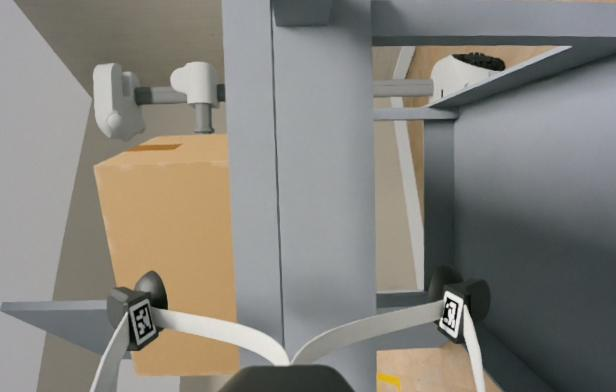

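Request:
move(blocking=false, r1={"base":{"translate_m":0.075},"pace":"slow","contact_limits":{"translate_m":0.3}}, cameras=[])

Request:
wait(seconds=2, cameras=[])

Request:
move(blocking=false, r1={"joints":{"gripper_m":0.02}}, cameras=[])

Request:
wait(seconds=2, cameras=["r1_wrist_camera"])

Scene clock: 810.90 s.
move: r1 moving
r1.base_odometry: x=-3.502 y=-1.525 heading=+0.392
r1.turned_by_wheels: +0.000
r1.turned_by_imu: +0.000
r1.base_tilt: forward=-1.6 right=+1.3
r1.lidar_m: 0.42 0.46 2.93 2.64 2.60 2.89 3.20 3.14 2.65 2.12 2.08 0.45
r1.base_status: translate_m moving
r1.joint_positions: lift_m=+0.660 arm_m=+0.000 wrist_yaw_rad=-0.002 wrist_pitch_rad=+0.007 wrist_roll_rad=+1.568 gripper_m=+0.140
r1.joint_status: not commanded
r1.measured_speeds: translate_m=+0.049 strafe_m=-0.001 rotate_rad=+0.001 lift_m=+0.000 arm_m=+0.000 wrist_yaw_rad=+0.000 wrist_pitch_rad=+0.000 wrist_roll_rad=+0.000
r1.motor_effort: lift_m=+24(24) arm_m=+4(4) wheel_0=+3(7) wheel_1=+4(6) wheel_2=-6(6)
r1.servo_current: wrist_yaw_rad=52(78) wrist_pitch_rad=46(52) wrist_roll_rad=52(59) gripper_m=46(46)
r1.contact_limits: translate_m 0.3
r1.hand_pose: x=+0.4591 y=-0.0880 z=+0.8359 quat_wxyz=(+0.708, +0.706, +0.002, -0.003) (m; r1's base frame)
r1.wrist_depth_mm: - - - 252 257 259 262 / - - 1576 253 1661 1397 - / - - 597 257 259 - - / - 459 462 260 - - - / - 480 484 264 266 - - / - 198 204 - 209 195 - / - 535 530 142 - - -
r2: as last shown
r2.lidar_m: 0.70 0.80 0.78 0.75 3.02 1.30 0.95 0.96 1.00 1.19 1.13 1.10
r2.motor_effort: lift_m=+21(21) arm_m=-9(9) wheel_0=-17(18) wheel_1=-12(12) wheel_2=+4(4)
r2.servo_current: wrist_yaw_rad=65(85) wrist_pitch_rad=39(46) wrist_roll_rad=52(59) gripper_m=98(111)
r2.contact_limits: translate_m 0.6
r2.wrist_depth_mm: - - - 160 229 223 217 / - - - 161 231 225 219 / - - - 162 232 226 220 / - - - 163 235 229 221 / - - - 165 235 229 224 / - - 255 165 178 226 224 / - - 146 - 237 232 225
pictures: none
No camera images: "cameras" was empty.

Scene clock: 812.40 s.
earlier move: r1 done
r1.base_odometry: x=-3.444 y=-1.501 heading=+0.392
r1.turned_by_wheels: +0.000
r1.turned_by_imu: +0.000
r1.base_tilt: forward=-1.6 right=+1.3
r1.lidar_m: 0.39 0.42 2.83 2.63 2.61 2.93 3.24 3.20 2.61 2.09 2.07 0.40
r1.base_status: done
r1.joint_positions: lift_m=+0.660 arm_m=+0.000 wrist_yaw_rad=-0.002 wrist_pitch_rad=+0.001 wrist_roll_rad=+1.568 gripper_m=+0.140
r1.joint_status: not commanded
r1.measured_speeds: all 0
r1.motor_effort: lift_m=+23(24) arm_m=+4(4) wheel_0=+4(8) wheel_1=+4(6) wheel_2=-4(6)
r1.servo_current: wrist_yaw_rad=65(78) wrist_pitch_rad=46(52) wrist_roll_rad=39(65) gripper_m=46(46)
r1.contact_limits: translate_m 0.3
r1.hand_pose: x=+0.4591 y=-0.0880 z=+0.8377 quat_wxyz=(+0.708, +0.706, -0.001, -0.001) (m; r1's base frame)
r1.wrist_depth_mm: - - - 202 202 1618 1229 / - - 1499 204 205 1366 - / - 477 407 207 208 - - / - 413 415 210 210 - - / - 436 433 213 213 - - / - 197 459 216 214 187 - / - 480 480 149 220 - -
r2.base_odometry: x=-3.425 y=+0.674 heading=-1.954
r2.turned_by_wheels: +0.000
r2.turned_by_imu: +0.000
r2.base_tilt: forward=-0.6 right=+0.1
r2.lidar_m: 0.70 0.76 0.77 0.74 2.97 1.29 0.98 0.94 1.02 1.18 1.13 1.11
r2.base_status: not commanded
r2.joint_positions: lift_m=+0.950 arm_m=+0.300 wrist_yaw_rad=+0.783 wrist_pitch_rad=+0.001 wrist_roll_rad=+0.000 gripper_m=-0.029
r2.joint_status: not commanded
r2.measured_speeds: all 0
r2.motor_effort: lift_m=+21(21) arm_m=-9(9) wheel_0=-17(18) wheel_1=-12(13) wheel_2=+3(4)
r2.servo_current: wrist_yaw_rad=72(85) wrist_pitch_rad=46(46) wrist_roll_rad=52(59) gripper_m=98(111)
r2.contact_limits: translate_m 0.6
r2.hand_pose: x=+0.7373 y=+0.1414 z=+1.1276 quat_wxyz=(+0.924, +0.000, +0.000, +0.382) (m; r2's base frame)
r2.wrist_depth_mm: - - - 160 230 223 216 / - - - 161 231 224 218 / - - - 162 232 227 220 / - - - 163 234 228 221 / - - - 164 236 229 223 / - - 255 166 178 228 223 / - - 146 - 238 233 226
wait: 1.50 of 2 s (r1 has come to rest)
pictures: none
No camera images: "cameras" was empty.

Scene clock: 812.90 s.
move: r1 moving
r1.base_odometry: x=-3.444 y=-1.501 heading=+0.392
r1.turned_by_wheels: +0.000
r1.turned_by_imu: +0.000
r1.base_tilt: forward=-1.6 right=+1.3
r1.lidar_m: 0.38 0.41 2.87 2.65 2.64 2.92 3.25 3.22 2.61 2.10 2.06 0.40
r1.base_status: not commanded
r1.joint_positions: lift_m=+0.660 arm_m=+0.000 wrist_yaw_rad=-0.002 wrist_pitch_rad=+0.001 wrist_roll_rad=+1.568 gripper_m=+0.129
r1.joint_status: gripper_m moving
r1.measured_speeds: all 0
r1.motor_effort: lift_m=+23(23) arm_m=+4(4) wheel_0=+4(5) wheel_1=+4(4) wheel_2=-4(4)
r1.servo_current: wrist_yaw_rad=46(65) wrist_pitch_rad=46(46) wrist_roll_rad=52(65) gripper_m=85(85)
r1.contact_limits: translate_m 0.3
r1.hand_pose: x=+0.4591 y=-0.0880 z=+0.8377 quat_wxyz=(+0.708, +0.706, -0.001, -0.001) (m; r1's base frame)
r1.wrist_depth_mm: - - - 202 202 1618 1205 / - - 1537 204 206 1397 - / - 477 407 207 207 - - / - 415 415 209 211 - - / - 436 433 213 215 - - / - 193 459 216 214 188 - / - 480 480 149 220 - -
r2: as last shown
r2.lidar_m: 0.71 0.81 0.77 0.74 2.99 1.32 0.97 0.95 1.02 1.17 1.13 1.11
r2.motor_effort: lift_m=+21(21) arm_m=-9(9) wheel_0=-17(18) wheel_1=-12(13) wheel_2=+4(4)
r2.servo_current: wrist_yaw_rad=78(78) wrist_pitch_rad=39(46) wrist_roll_rad=46(52) gripper_m=104(111)
r2.contact_limits: translate_m 0.6
r2.wrist_depth_mm: - - - 160 229 223 217 / - - - 161 231 224 218 / - - - 162 233 227 220 / - - - 163 234 227 221 / - - - 165 235 228 224 / - - 254 165 178 229 224 / - - 146 - 238 232 225
pictures: none
No camera images: "cameras" was empty.

Scene clock: 814.53 s.
earlier move: r1 done
r1.base_odometry: x=-3.444 y=-1.501 heading=+0.392
r1.turned_by_wheels: +0.000
r1.turned_by_imu: +0.000
r1.base_tilt: forward=-1.6 right=+1.3
r1.lidar_m: 0.38 0.42 2.88 2.63 2.62 2.91 3.25 3.21 2.61 2.08 2.08 0.39
r1.base_status: not commanded
r1.joint_positions: lift_m=+0.660 arm_m=+0.000 wrist_yaw_rad=-0.002 wrist_pitch_rad=+0.008 wrist_roll_rad=+1.568 gripper_m=+0.021
r1.joint_status: all done
r1.measured_speeds: all 0
r1.motor_effort: lift_m=+23(23) arm_m=-4(4) wheel_0=+2(5) wheel_1=+3(4) wheel_2=-2(4)
r1.servo_current: wrist_yaw_rad=52(72) wrist_pitch_rad=46(59) wrist_roll_rad=46(72) gripper_m=104(260)
r1.contact_limits: translate_m 0.3
r1.hand_pose: x=+0.4591 y=-0.0880 z=+0.8354 quat_wxyz=(+0.708, +0.706, +0.002, -0.004) (m; r1's base frame)
r1.wrist_depth_mm: - - 144 203 204 1499 1138 / - 1576 - 206 208 1397 - / - 427 - 208 210 - - / - 410 151 211 213 - - / - 430 430 214 215 - - / - 445 181 217 202 166 - / - 158 185 220 157 634 -
r2.base_odometry: x=-3.425 y=+0.674 heading=-1.954
r2.turned_by_wheels: +0.000
r2.turned_by_imu: +0.000
r2.base_tilt: forward=-0.6 right=+0.1
r2.lidar_m: 0.69 0.77 0.77 0.72 2.97 1.29 0.99 0.95 1.04 1.17 1.15 1.13
r2.base_status: not commanded
r2.joint_positions: lift_m=+0.950 arm_m=+0.300 wrist_yaw_rad=+0.783 wrist_pitch_rad=+0.001 wrist_roll_rad=+0.000 gripper_m=-0.029
r2.joint_status: not commanded
r2.measured_speeds: all 0
r2.motor_effort: lift_m=+21(21) arm_m=-9(9) wheel_0=-17(18) wheel_1=-12(13) wheel_2=+3(4)
r2.servo_current: wrist_yaw_rad=65(85) wrist_pitch_rad=46(46) wrist_roll_rad=52(65) gripper_m=104(111)
r2.contact_limits: translate_m 0.6
r2.hand_pose: x=+0.7373 y=+0.1414 z=+1.1276 quat_wxyz=(+0.924, +0.000, +0.000, +0.382) (m; r2's base frame)
r2.wrist_depth_mm: - - - 160 230 223 217 / - - - 161 231 224 218 / - - - 162 232 226 220 / - - - 163 234 228 221 / - - - 164 235 229 223 / - - 256 165 177 228 224 / - - 146 - 237 233 225
wait: 1.63 of 2 s (r1 has come to rest)
pictures: r1_wrist_camera
Images, in order (width x height): r1_wrist_camera 616x392.

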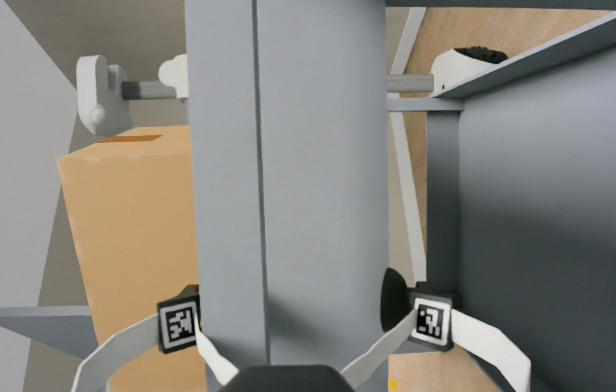

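Request:
move(blocking=false, r1={"base":{"translate_m":-0.47,"strafe_m":0.35},"pace":"slow","contact_limits":{"translate_m":0.5}}, cameras=[])

Request:
wait(seconds=8, cameras=["r1_wrist_camera","r1_head_camera"])

Scene clock: 835.13 s.
move: r1 moving
r1.base_odometry: x=-3.457 y=-1.498 heading=+0.391
r1.turned_by_wheels: +0.000
r1.turned_by_imu: -0.002
r1.base_tilt: forward=-1.6 right=+1.3
r1.lidar_m: 0.39 0.42 2.85 2.64 2.62 2.89 3.25 3.20 2.60 2.10 2.08 0.43
r1.base_status: translate_m moving; strafe_m moving
r1.joint_positions: lift_m=+0.660 arm_m=+0.000 wrist_yaw_rad=-0.002 wrist_pitch_rad=+0.008 wrist_roll_rad=+1.568 gripper_m=+0.021
r1.joint_status: not commanded
r1.measured_speeds: translate_m=-0.043 strafe_m=+0.032 rotate_rad=-0.004 lift_m=+0.000 arm_m=+0.000 wrist_yaw_rad=+0.000 wrist_pitch_rad=+0.000 wrist_roll_rad=+0.000
r1.motor_effort: lift_m=+23(23) arm_m=-4(4) wheel_0=-7(8) wheel_1=+3(5) wheel_2=+2(4)
r1.servo_current: wrist_yaw_rad=46(72) wrist_pitch_rad=59(59) wrist_roll_rad=59(65) gripper_m=104(104)
r1.contact_limits: translate_m 0.5
r1.hand_pose: x=+0.4591 y=-0.0880 z=+0.8354 quat_wxyz=(+0.708, +0.706, +0.002, -0.004) (m; r1's base frame)
r1.wrist_depth_mm: - - - 213 236 1499 1160 / - - 1464 216 218 1397 - / - 439 410 219 221 - - / - 421 415 222 223 - - / - 439 163 224 226 - - / - 459 185 228 196 - - / - 153 484 229 230 1808 -
r2: as last shown
r2.turned_by_imu: +0.003
r2.lidar_m: 0.73 0.74 0.75 0.76 2.97 1.29 0.99 0.95 1.02 1.15 1.14 1.12
r2.motor_effort: lift_m=+21(21) arm_m=-9(9) wheel_0=-17(18) wheel_1=-12(12) wheel_2=+3(4)
r2.servo_current: wrist_yaw_rad=78(78) wrist_pitch_rad=39(39) wrist_roll_rad=52(52) gripper_m=98(111)
r2.contact_limits: translate_m 0.6
r2.wrist_depth_mm: - - - 160 230 223 216 / - - - 161 230 224 217 / - - - 162 232 226 220 / - - - 163 234 228 222 / - - - 164 235 228 224 / - - 254 165 178 228 224 / - - 146 - 237 233 225
pictures: none
No camera images: "cameras" was empty.

Scene clock: 841.70 s.
earlier move: r1 done
r1.base_odometry: x=-4.012 y=-1.357 heading=+0.392
r1.turned_by_wheels: +0.000
r1.turned_by_imu: +0.002
r1.base_tilt: forward=-1.6 right=+1.3
r1.lidar_m: 0.44 0.55 2.63 2.16 2.14 2.38 2.92 2.88 3.18 2.57 2.57 0.39
r1.base_status: done
r1.joint_positions: lift_m=+0.660 arm_m=+0.000 wrist_yaw_rad=+0.003 wrist_pitch_rad=-0.002 wrist_roll_rad=+1.569 gripper_m=+0.020
r1.joint_status: not commanded
r1.measured_speeds: all 0
r1.motor_effort: lift_m=+20(23) arm_m=-4(5) wheel_0=-3(15) wheel_1=+2(5) wheel_2=+4(12)
r1.servo_current: wrist_yaw_rad=52(72) wrist_pitch_rad=39(59) wrist_roll_rad=52(72) gripper_m=52(104)
r1.contact_limits: translate_m 0.5
r1.hand_pose: x=+0.4596 y=-0.0865 z=+0.8385 quat_wxyz=(+0.708, +0.706, +0.001, +0.002) (m; r1's base frame)
r1.wrist_depth_mm: - 430 116 167 170 - - / - 382 373 180 182 - - / - 424 415 196 196 - - / - 492 477 208 213 - - / - - 549 226 230 1863 - / - - 191 210 189 1863 - / - - - - 156 1537 -
r2.base_odometry: x=-3.425 y=+0.674 heading=-1.954
r2.turned_by_wheels: +0.000
r2.turned_by_imu: +0.001
r2.base_tilt: forward=-0.6 right=+0.1
r2.lidar_m: 0.70 0.75 1.29 1.33 2.99 1.31 0.96 0.94 1.02 1.18 1.14 1.12
r2.base_status: not commanded
r2.joint_positions: lift_m=+0.950 arm_m=+0.300 wrist_yaw_rad=+0.783 wrist_pitch_rad=+0.001 wrist_roll_rad=+0.000 gripper_m=-0.029
r2.joint_status: not commanded
r2.measured_speeds: all 0
r2.motor_effort: lift_m=+21(21) arm_m=-9(10) wheel_0=-18(18) wheel_1=-12(13) wheel_2=+3(4)
r2.servo_current: wrist_yaw_rad=59(91) wrist_pitch_rad=39(52) wrist_roll_rad=52(65) gripper_m=104(111)
r2.contact_limits: translate_m 0.6
r2.hand_pose: x=+0.7373 y=+0.1414 z=+1.1276 quat_wxyz=(+0.924, +0.000, +0.000, +0.382) (m; r2's base frame)
r2.wrist_depth_mm: - - - 160 229 224 217 / - - - 161 231 224 219 / - - - 162 233 226 219 / - - - 163 233 228 221 / - - - 164 236 229 223 / - - 255 166 178 228 224 / - - 146 - 238 232 225
wait: 6.57 of 8 s (r1 has come to rest)
pictures: r1_head_camera, r1_wrist_camera
Images, in order (width x height): r1_head_camera 420x560, r1_wrist_camera 616x392.

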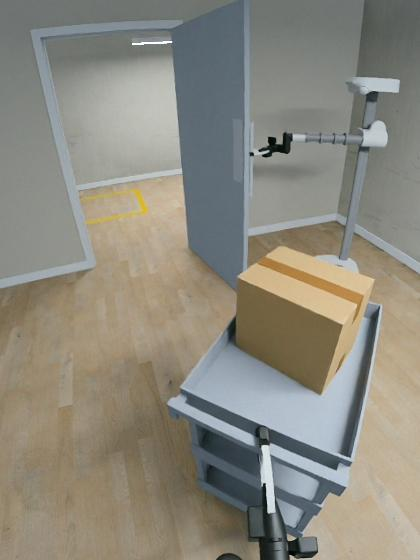

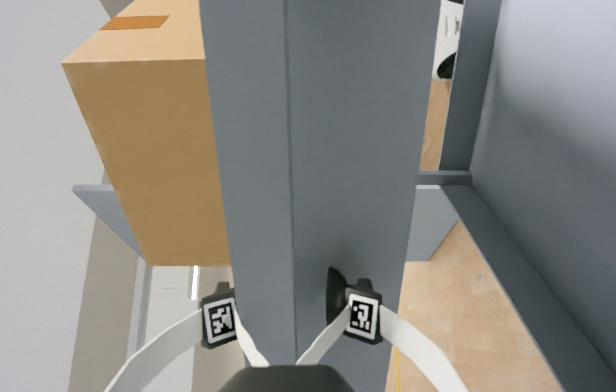

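Request:
move(blocking=false, r1={"joints":{"gripper_m":0.14}}, cameras=[])

Request:
wait(seconds=1, cameras=[])

Request:
move(blocking=false, r1={"base":{"translate_m":-0.18,"strafe_m":0.20}}, cameras=[])

Request:
wait(seconds=2.5, cameras=[])

Request:
move(blocking=false, r1={"joints":{"wrist_yaw_rad":-0.45,"wrist_pitch_rad":0.0}}, cameras=[])

Request:
wait(seconds=1, cameras=["r1_wrist_camera","r1_head_camera"])

Scene clock: 863.30 s.
move: r1 moving
r1.base_odometry: x=-4.012 y=-1.357 heading=+0.392
r1.turned_by_wheels: +0.000
r1.turned_by_imu: -0.002
r1.base_tilt: forward=-1.6 right=+1.3
r1.lidar_m: 0.45 0.54 2.66 2.17 2.15 2.35 2.92 2.91 3.19 2.57 2.56 0.36
r1.base_status: not commanded
r1.joint_positions: lift_m=+0.660 arm_m=+0.000 wrist_yaw_rad=+0.003 wrist_pitch_rad=-0.002 wrist_roll_rad=+1.569 gripper_m=+0.040
r1.joint_status: gripper_m moving
r1.measured_speeds: translate_m=+0.000 strafe_m=+0.000 rotate_rad=+0.000 lift_m=+0.000 arm_m=+0.000 wrist_yaw_rad=-0.001 wrist_pitch_rad=+0.000 wrist_roll_rad=+0.000
r1.motor_effort: lift_m=+20(20) arm_m=-4(4) wheel_0=-3(3) wheel_1=+2(2) wheel_2=+3(4)
r1.servo_current: wrist_yaw_rad=59(65) wrist_pitch_rad=39(39) wrist_roll_rad=33(52) gripper_m=78(78)
r1.contact_limits: translate_m 0.5
r1.hand_pose: x=+0.4596 y=-0.0866 z=+0.8385 quat_wxyz=(+0.708, +0.706, +0.001, +0.002) (m; r1's base frame)
r1.wrist_depth_mm: - 442 117 168 171 - - / - 377 368 183 183 - - / - 424 413 196 197 - - / - 477 462 209 213 854 - / - - 549 227 231 - - / - - 187 247 189 1756 - / - - - 130 181 1537 -
r2: as last shown
r2.turned_by_imu: +0.003
r2.lidar_m: 0.69 0.77 1.29 1.32 2.95 1.27 0.97 0.95 1.01 1.16 1.15 1.10
r2.motor_effort: lift_m=+21(21) arm_m=-9(9) wheel_0=-17(18) wheel_1=-12(13) wheel_2=+3(3)
r2.servo_current: wrist_yaw_rad=65(85) wrist_pitch_rad=46(46) wrist_roll_rad=59(59) gripper_m=98(104)
r2.contact_limits: translate_m 0.6
r2.wrist_depth_mm: - - - 160 230 223 218 / - - - 161 231 224 218 / - - - 162 233 227 220 / - - - 163 233 227 221 / - - - 164 236 228 224 / - - 254 166 178 227 224 / - - 146 - 237 233 224
pictures: none
No camera images: "cameras" was empty.

Scene clock: 864.30 s.
earlier move: r1 moving
r1.base_odometry: x=-4.012 y=-1.357 heading=+0.392
r1.turned_by_wheels: +0.000
r1.turned_by_imu: +0.000
r1.base_tilt: forward=-1.6 right=+1.3
r1.lidar_m: 0.44 0.54 2.66 2.17 2.14 2.34 2.94 2.90 3.19 2.56 2.55 0.38
r1.base_status: not commanded
r1.joint_positions: lift_m=+0.660 arm_m=+0.000 wrist_yaw_rad=+0.003 wrist_pitch_rad=+0.000 wrist_roll_rad=+1.569 gripper_m=+0.131
r1.joint_status: gripper_m moving
r1.measured_speeds: all 0
r1.motor_effort: lift_m=+20(21) arm_m=-4(4) wheel_0=-3(4) wheel_1=+2(2) wheel_2=+2(4)
r1.servo_current: wrist_yaw_rad=65(65) wrist_pitch_rad=39(46) wrist_roll_rad=46(59) gripper_m=65(98)
r1.contact_limits: translate_m 0.5
r1.hand_pose: x=+0.4596 y=-0.0866 z=+0.8381 quat_wxyz=(+0.708, +0.706, +0.001, +0.001) (m; r1's base frame)
r1.wrist_depth_mm: - 449 116 171 172 - - / - 373 121 183 183 - - / - 415 410 197 198 - - / - 473 466 212 213 - - / - - 525 228 236 1863 - / - 211 180 250 244 200 - / - - - 140 - 1808 -
r2.base_odometry: x=-3.425 y=+0.674 heading=-1.954
r2.turned_by_wheels: +0.000
r2.turned_by_imu: +0.000
r2.base_tilt: forward=-0.6 right=+0.1
r2.lidar_m: 0.72 0.77 1.28 1.31 2.98 1.30 0.97 0.95 1.03 1.17 1.13 1.13
r2.base_status: not commanded
r2.joint_positions: lift_m=+0.950 arm_m=+0.300 wrist_yaw_rad=+0.783 wrist_pitch_rad=+0.001 wrist_roll_rad=+0.000 gripper_m=-0.029
r2.joint_status: not commanded
r2.measured_speeds: all 0
r2.motor_effort: lift_m=+21(21) arm_m=-9(9) wheel_0=-18(18) wheel_1=-12(13) wheel_2=+3(4)
r2.servo_current: wrist_yaw_rad=65(85) wrist_pitch_rad=39(46) wrist_roll_rad=52(59) gripper_m=104(111)
r2.contact_limits: translate_m 0.6
r2.hand_pose: x=+0.7373 y=+0.1414 z=+1.1276 quat_wxyz=(+0.924, +0.000, +0.000, +0.382) (m; r2's base frame)
r2.wrist_depth_mm: - - - 160 230 223 216 / - - - 161 231 224 219 / - - - 162 232 226 220 / - - - 163 233 228 221 / - - - 164 235 229 224 / - - 255 166 178 227 224 / - - 146 - 237 232 225
wait: 1.00 s; no rest
pictures: none
No camera images: "cameras" was empty.

Scene clock: 864.80 s.
earlier move: r1 moving
move: r1 moving
r1.base_odometry: x=-4.041 y=-1.343 heading=+0.392
r1.turned_by_wheels: +0.000
r1.turned_by_imu: +0.000
r1.base_tilt: forward=-1.6 right=+1.2
r1.lidar_m: 0.45 2.92 2.61 2.14 2.11 2.33 2.91 2.88 3.19 2.60 2.58 0.40
r1.base_status: translate_m moving; strafe_m moving
r1.joint_positions: lift_m=+0.660 arm_m=+0.000 wrist_yaw_rad=+0.003 wrist_pitch_rad=+0.000 wrist_roll_rad=+1.569 gripper_m=+0.140
r1.joint_status: gripper_m moving
r1.measured_speeds: translate_m=-0.082 strafe_m=+0.093 rotate_rad=+0.000 lift_m=+0.000 arm_m=+0.000 wrist_yaw_rad=+0.000 wrist_pitch_rad=+0.000 wrist_roll_rad=+0.000
r1.motor_effort: lift_m=+20(21) arm_m=-4(4) wheel_0=-9(10) wheel_1=+4(6) wheel_2=+6(7)
r1.servo_current: wrist_yaw_rad=39(65) wrist_pitch_rad=39(46) wrist_roll_rad=59(59) gripper_m=39(65)
r1.hand_pose: x=+0.4596 y=-0.0867 z=+0.8381 quat_wxyz=(+0.708, +0.706, +0.001, +0.001) (m; r1's base frame)
r1.wrist_depth_mm: - 433 143 196 196 - - / - 402 399 208 210 - - / - 445 442 226 229 - - / - 504 508 239 247 - - / - - 580 258 - 1863 - / - 210 - - 211 196 - / - - - 142 - 1756 -
r2: as last shown
r2.base_tilt: forward=-0.6 right=+0.0
r2.lidar_m: 0.70 0.78 1.29 1.33 3.00 1.31 0.98 0.94 1.02 1.18 1.15 1.12
r2.motor_effort: lift_m=+21(21) arm_m=-9(9) wheel_0=-18(18) wheel_1=-12(12) wheel_2=+3(3)
r2.servo_current: wrist_yaw_rad=78(85) wrist_pitch_rad=33(39) wrist_roll_rad=46(52) gripper_m=91(104)
r2.contact_limits: translate_m 0.6
r2.wrist_depth_mm: - - - 160 231 223 217 / - - - 161 231 224 218 / - - - 162 232 225 220 / - - - 163 234 228 222 / - - - 164 236 229 223 / - - 256 165 178 228 223 / - - 146 - 238 233 225
pictures: none
No camera images: "cameras" was empty.

Scene clock: 866.63 s.
earlier move: r1 done
r1.base_odometry: x=-4.255 y=-1.241 heading=+0.392
r1.turned_by_wheels: +0.000
r1.turned_by_imu: +0.001
r1.base_tilt: forward=-1.6 right=+1.3
r1.lidar_m: 0.65 3.00 2.33 1.91 1.89 2.11 2.82 2.79 3.10 2.84 2.80 0.61
r1.base_status: done
r1.joint_positions: lift_m=+0.660 arm_m=+0.000 wrist_yaw_rad=+0.003 wrist_pitch_rad=+0.000 wrist_roll_rad=+1.569 gripper_m=+0.140
r1.joint_status: all done
r1.measured_speeds: all 0
r1.motor_effort: lift_m=+20(21) arm_m=-4(4) wheel_0=-1(11) wheel_1=+1(7) wheel_2=+2(9)
r1.servo_current: wrist_yaw_rad=65(72) wrist_pitch_rad=33(46) wrist_roll_rad=52(72) gripper_m=39(65)
r1.hand_pose: x=+0.4595 y=-0.0867 z=+0.8381 quat_wxyz=(+0.708, +0.706, +0.001, +0.001) (m; r1's base frame)
r1.wrist_depth_mm: - - 585 397 - - - / - - 661 382 - - - / - - 741 404 - - 473 / - - - 496 - - 525 / - - - - - 1618 1160 / - 210 - - - 196 1229 / - - - 149 - 1756 1229
r2.base_odometry: x=-3.425 y=+0.674 heading=-1.954
r2.turned_by_wheels: +0.000
r2.turned_by_imu: +0.000
r2.base_tilt: forward=-0.6 right=+0.1
r2.lidar_m: 0.67 0.75 1.30 1.32 2.99 1.30 0.96 0.93 1.00 1.19 1.14 1.14
r2.base_status: not commanded
r2.joint_positions: lift_m=+0.950 arm_m=+0.300 wrist_yaw_rad=+0.783 wrist_pitch_rad=+0.001 wrist_roll_rad=+0.000 gripper_m=-0.029
r2.joint_status: not commanded
r2.measured_speeds: all 0
r2.motor_effort: lift_m=+21(21) arm_m=-9(9) wheel_0=-17(18) wheel_1=-12(13) wheel_2=+3(4)
r2.servo_current: wrist_yaw_rad=59(85) wrist_pitch_rad=33(52) wrist_roll_rad=46(59) gripper_m=98(104)
r2.contact_limits: translate_m 0.6
r2.hand_pose: x=+0.7373 y=+0.1414 z=+1.1276 quat_wxyz=(+0.924, +0.000, +0.000, +0.382) (m; r2's base frame)
r2.wrist_depth_mm: - - - 160 231 223 216 / - - - 161 231 224 219 / - - - 162 231 226 220 / - - - 163 233 227 221 / - - - 165 236 228 223 / - - 255 166 178 229 223 / - - 146 - 237 233 225
wait: 1.83 of 2.5 s (r1 has come to rest)
pictures: none
No camera images: "cameras" was empty.

Scene clock: 867.13 s.
move: r1 moving
r1.base_odometry: x=-4.255 y=-1.241 heading=+0.392
r1.turned_by_wheels: +0.000
r1.turned_by_imu: +0.000
r1.base_tilt: forward=-1.6 right=+1.3
r1.lidar_m: 0.65 3.00 2.35 1.92 1.89 2.11 2.83 2.80 3.10 2.83 2.82 0.62
r1.base_status: not commanded
r1.joint_positions: lift_m=+0.660 arm_m=+0.000 wrist_yaw_rad=-0.434 wrist_pitch_rad=+0.000 wrist_roll_rad=+1.569 gripper_m=+0.140
r1.joint_status: wrist_yaw_rad moving; wrist_pitch_rad moving
r1.measured_speeds: translate_m=+0.000 strafe_m=+0.000 rotate_rad=+0.000 lift_m=+0.000 arm_m=+0.000 wrist_yaw_rad=-0.484 wrist_pitch_rad=+0.002 wrist_roll_rad=+0.000
r1.motor_effort: lift_m=+20(21) arm_m=-4(4) wheel_0=-2(2) wheel_1=+1(2) wheel_2=+2(2)
r1.servo_current: wrist_yaw_rad=52(117) wrist_pitch_rad=26(52) wrist_roll_rad=52(65) gripper_m=46(46)
r1.hand_pose: x=+0.3957 y=-0.2007 z=+0.8381 quat_wxyz=(+0.691, +0.690, -0.152, -0.152) (m; r1's base frame)
r1.wrist_depth_mm: - - - - - 1708 1182 / - - - - - 1708 1160 / - - - 488 500 500 496 / - - 691 436 - - 500 / - - 707 500 - - 500 / - 210 732 504 191 196 508 / - - - 142 - 788 -
r2: as last shown
r2.lidar_m: 0.71 0.80 1.30 1.34 3.01 1.28 0.97 0.94 1.04 1.17 1.13 1.10
r2.motor_effort: lift_m=+21(21) arm_m=-9(9) wheel_0=-17(18) wheel_1=-12(12) wheel_2=+3(3)
r2.servo_current: wrist_yaw_rad=78(78) wrist_pitch_rad=33(46) wrist_roll_rad=46(52) gripper_m=98(104)
r2.contact_limits: translate_m 0.6
r2.wrist_depth_mm: - - - 160 230 223 217 / - - - 161 231 224 219 / - - - 162 232 226 220 / - - - 163 234 227 222 / - - - 164 236 228 223 / - - 256 166 177 229 224 / - - 146 - 236 232 224
pictures: none
No camera images: "cameras" was empty.

Scene clock: 867.53 s.
earlier move: r1 done
r1.base_odometry: x=-4.255 y=-1.241 heading=+0.392
r1.turned_by_wheels: +0.000
r1.turned_by_imu: +0.000
r1.base_tilt: forward=-1.6 right=+1.3
r1.lidar_m: 0.67 2.99 2.33 1.89 1.89 2.09 2.82 2.79 3.12 2.85 2.82 0.62
r1.base_status: not commanded
r1.joint_positions: lift_m=+0.660 arm_m=+0.000 wrist_yaw_rad=-0.447 wrist_pitch_rad=+0.000 wrist_roll_rad=+1.569 gripper_m=+0.140
r1.joint_status: all done
r1.measured_speeds: all 0
r1.motor_effort: lift_m=+20(21) arm_m=-4(4) wheel_0=-2(2) wheel_1=+1(2) wheel_2=+2(2)
r1.servo_current: wrist_yaw_rad=52(117) wrist_pitch_rad=46(52) wrist_roll_rad=39(65) gripper_m=46(46)
r1.hand_pose: x=+0.3931 y=-0.2036 z=+0.8381 quat_wxyz=(+0.690, +0.689, -0.157, -0.157) (m; r1's base frame)
r1.wrist_depth_mm: - - - - - 1661 1182 / - - - - - 1661 1182 / - - - 436 504 508 504 / - - 759 439 - - 508 / - - 715 504 - - 504 / - 210 723 500 191 196 504 / - - 1983 142 - 750 -
r2.base_odometry: x=-3.425 y=+0.674 heading=-1.954
r2.turned_by_wheels: +0.000
r2.turned_by_imu: +0.000
r2.base_tilt: forward=-0.6 right=+0.1
r2.lidar_m: 0.68 0.76 1.30 1.33 3.03 1.26 0.95 0.93 1.04 1.17 1.14 1.11
r2.base_status: not commanded
r2.joint_positions: lift_m=+0.950 arm_m=+0.300 wrist_yaw_rad=+0.783 wrist_pitch_rad=+0.001 wrist_roll_rad=+0.000 gripper_m=-0.029
r2.joint_status: not commanded
r2.measured_speeds: all 0
r2.motor_effort: lift_m=+21(21) arm_m=-9(9) wheel_0=-18(18) wheel_1=-12(13) wheel_2=+3(3)
r2.servo_current: wrist_yaw_rad=78(85) wrist_pitch_rad=39(46) wrist_roll_rad=52(59) gripper_m=104(104)
r2.contact_limits: translate_m 0.6
r2.hand_pose: x=+0.7373 y=+0.1414 z=+1.1276 quat_wxyz=(+0.924, +0.000, +0.000, +0.382) (m; r2's base frame)
r2.wrist_depth_mm: - - - 160 230 224 217 / - - - 161 230 224 219 / - - - 162 233 225 220 / - - - 163 233 227 221 / - - - 164 234 229 223 / - - 256 165 178 228 224 / - - 146 - 238 232 225
wait: 0.40 of 1 s (r1 has come to rest)
pictures: r1_head_camera, r1_wrist_camera
Images, in order (width x height): r1_head_camera 420x560, r1_wrist_camera 616x392.

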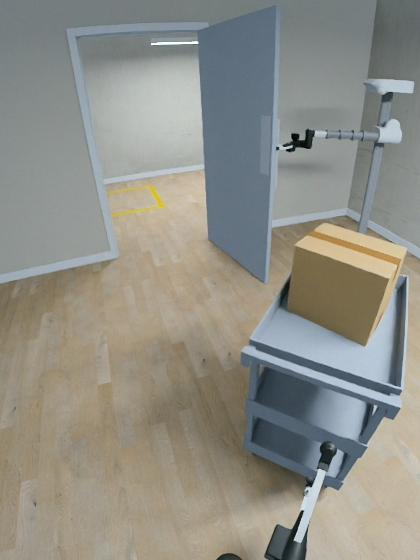

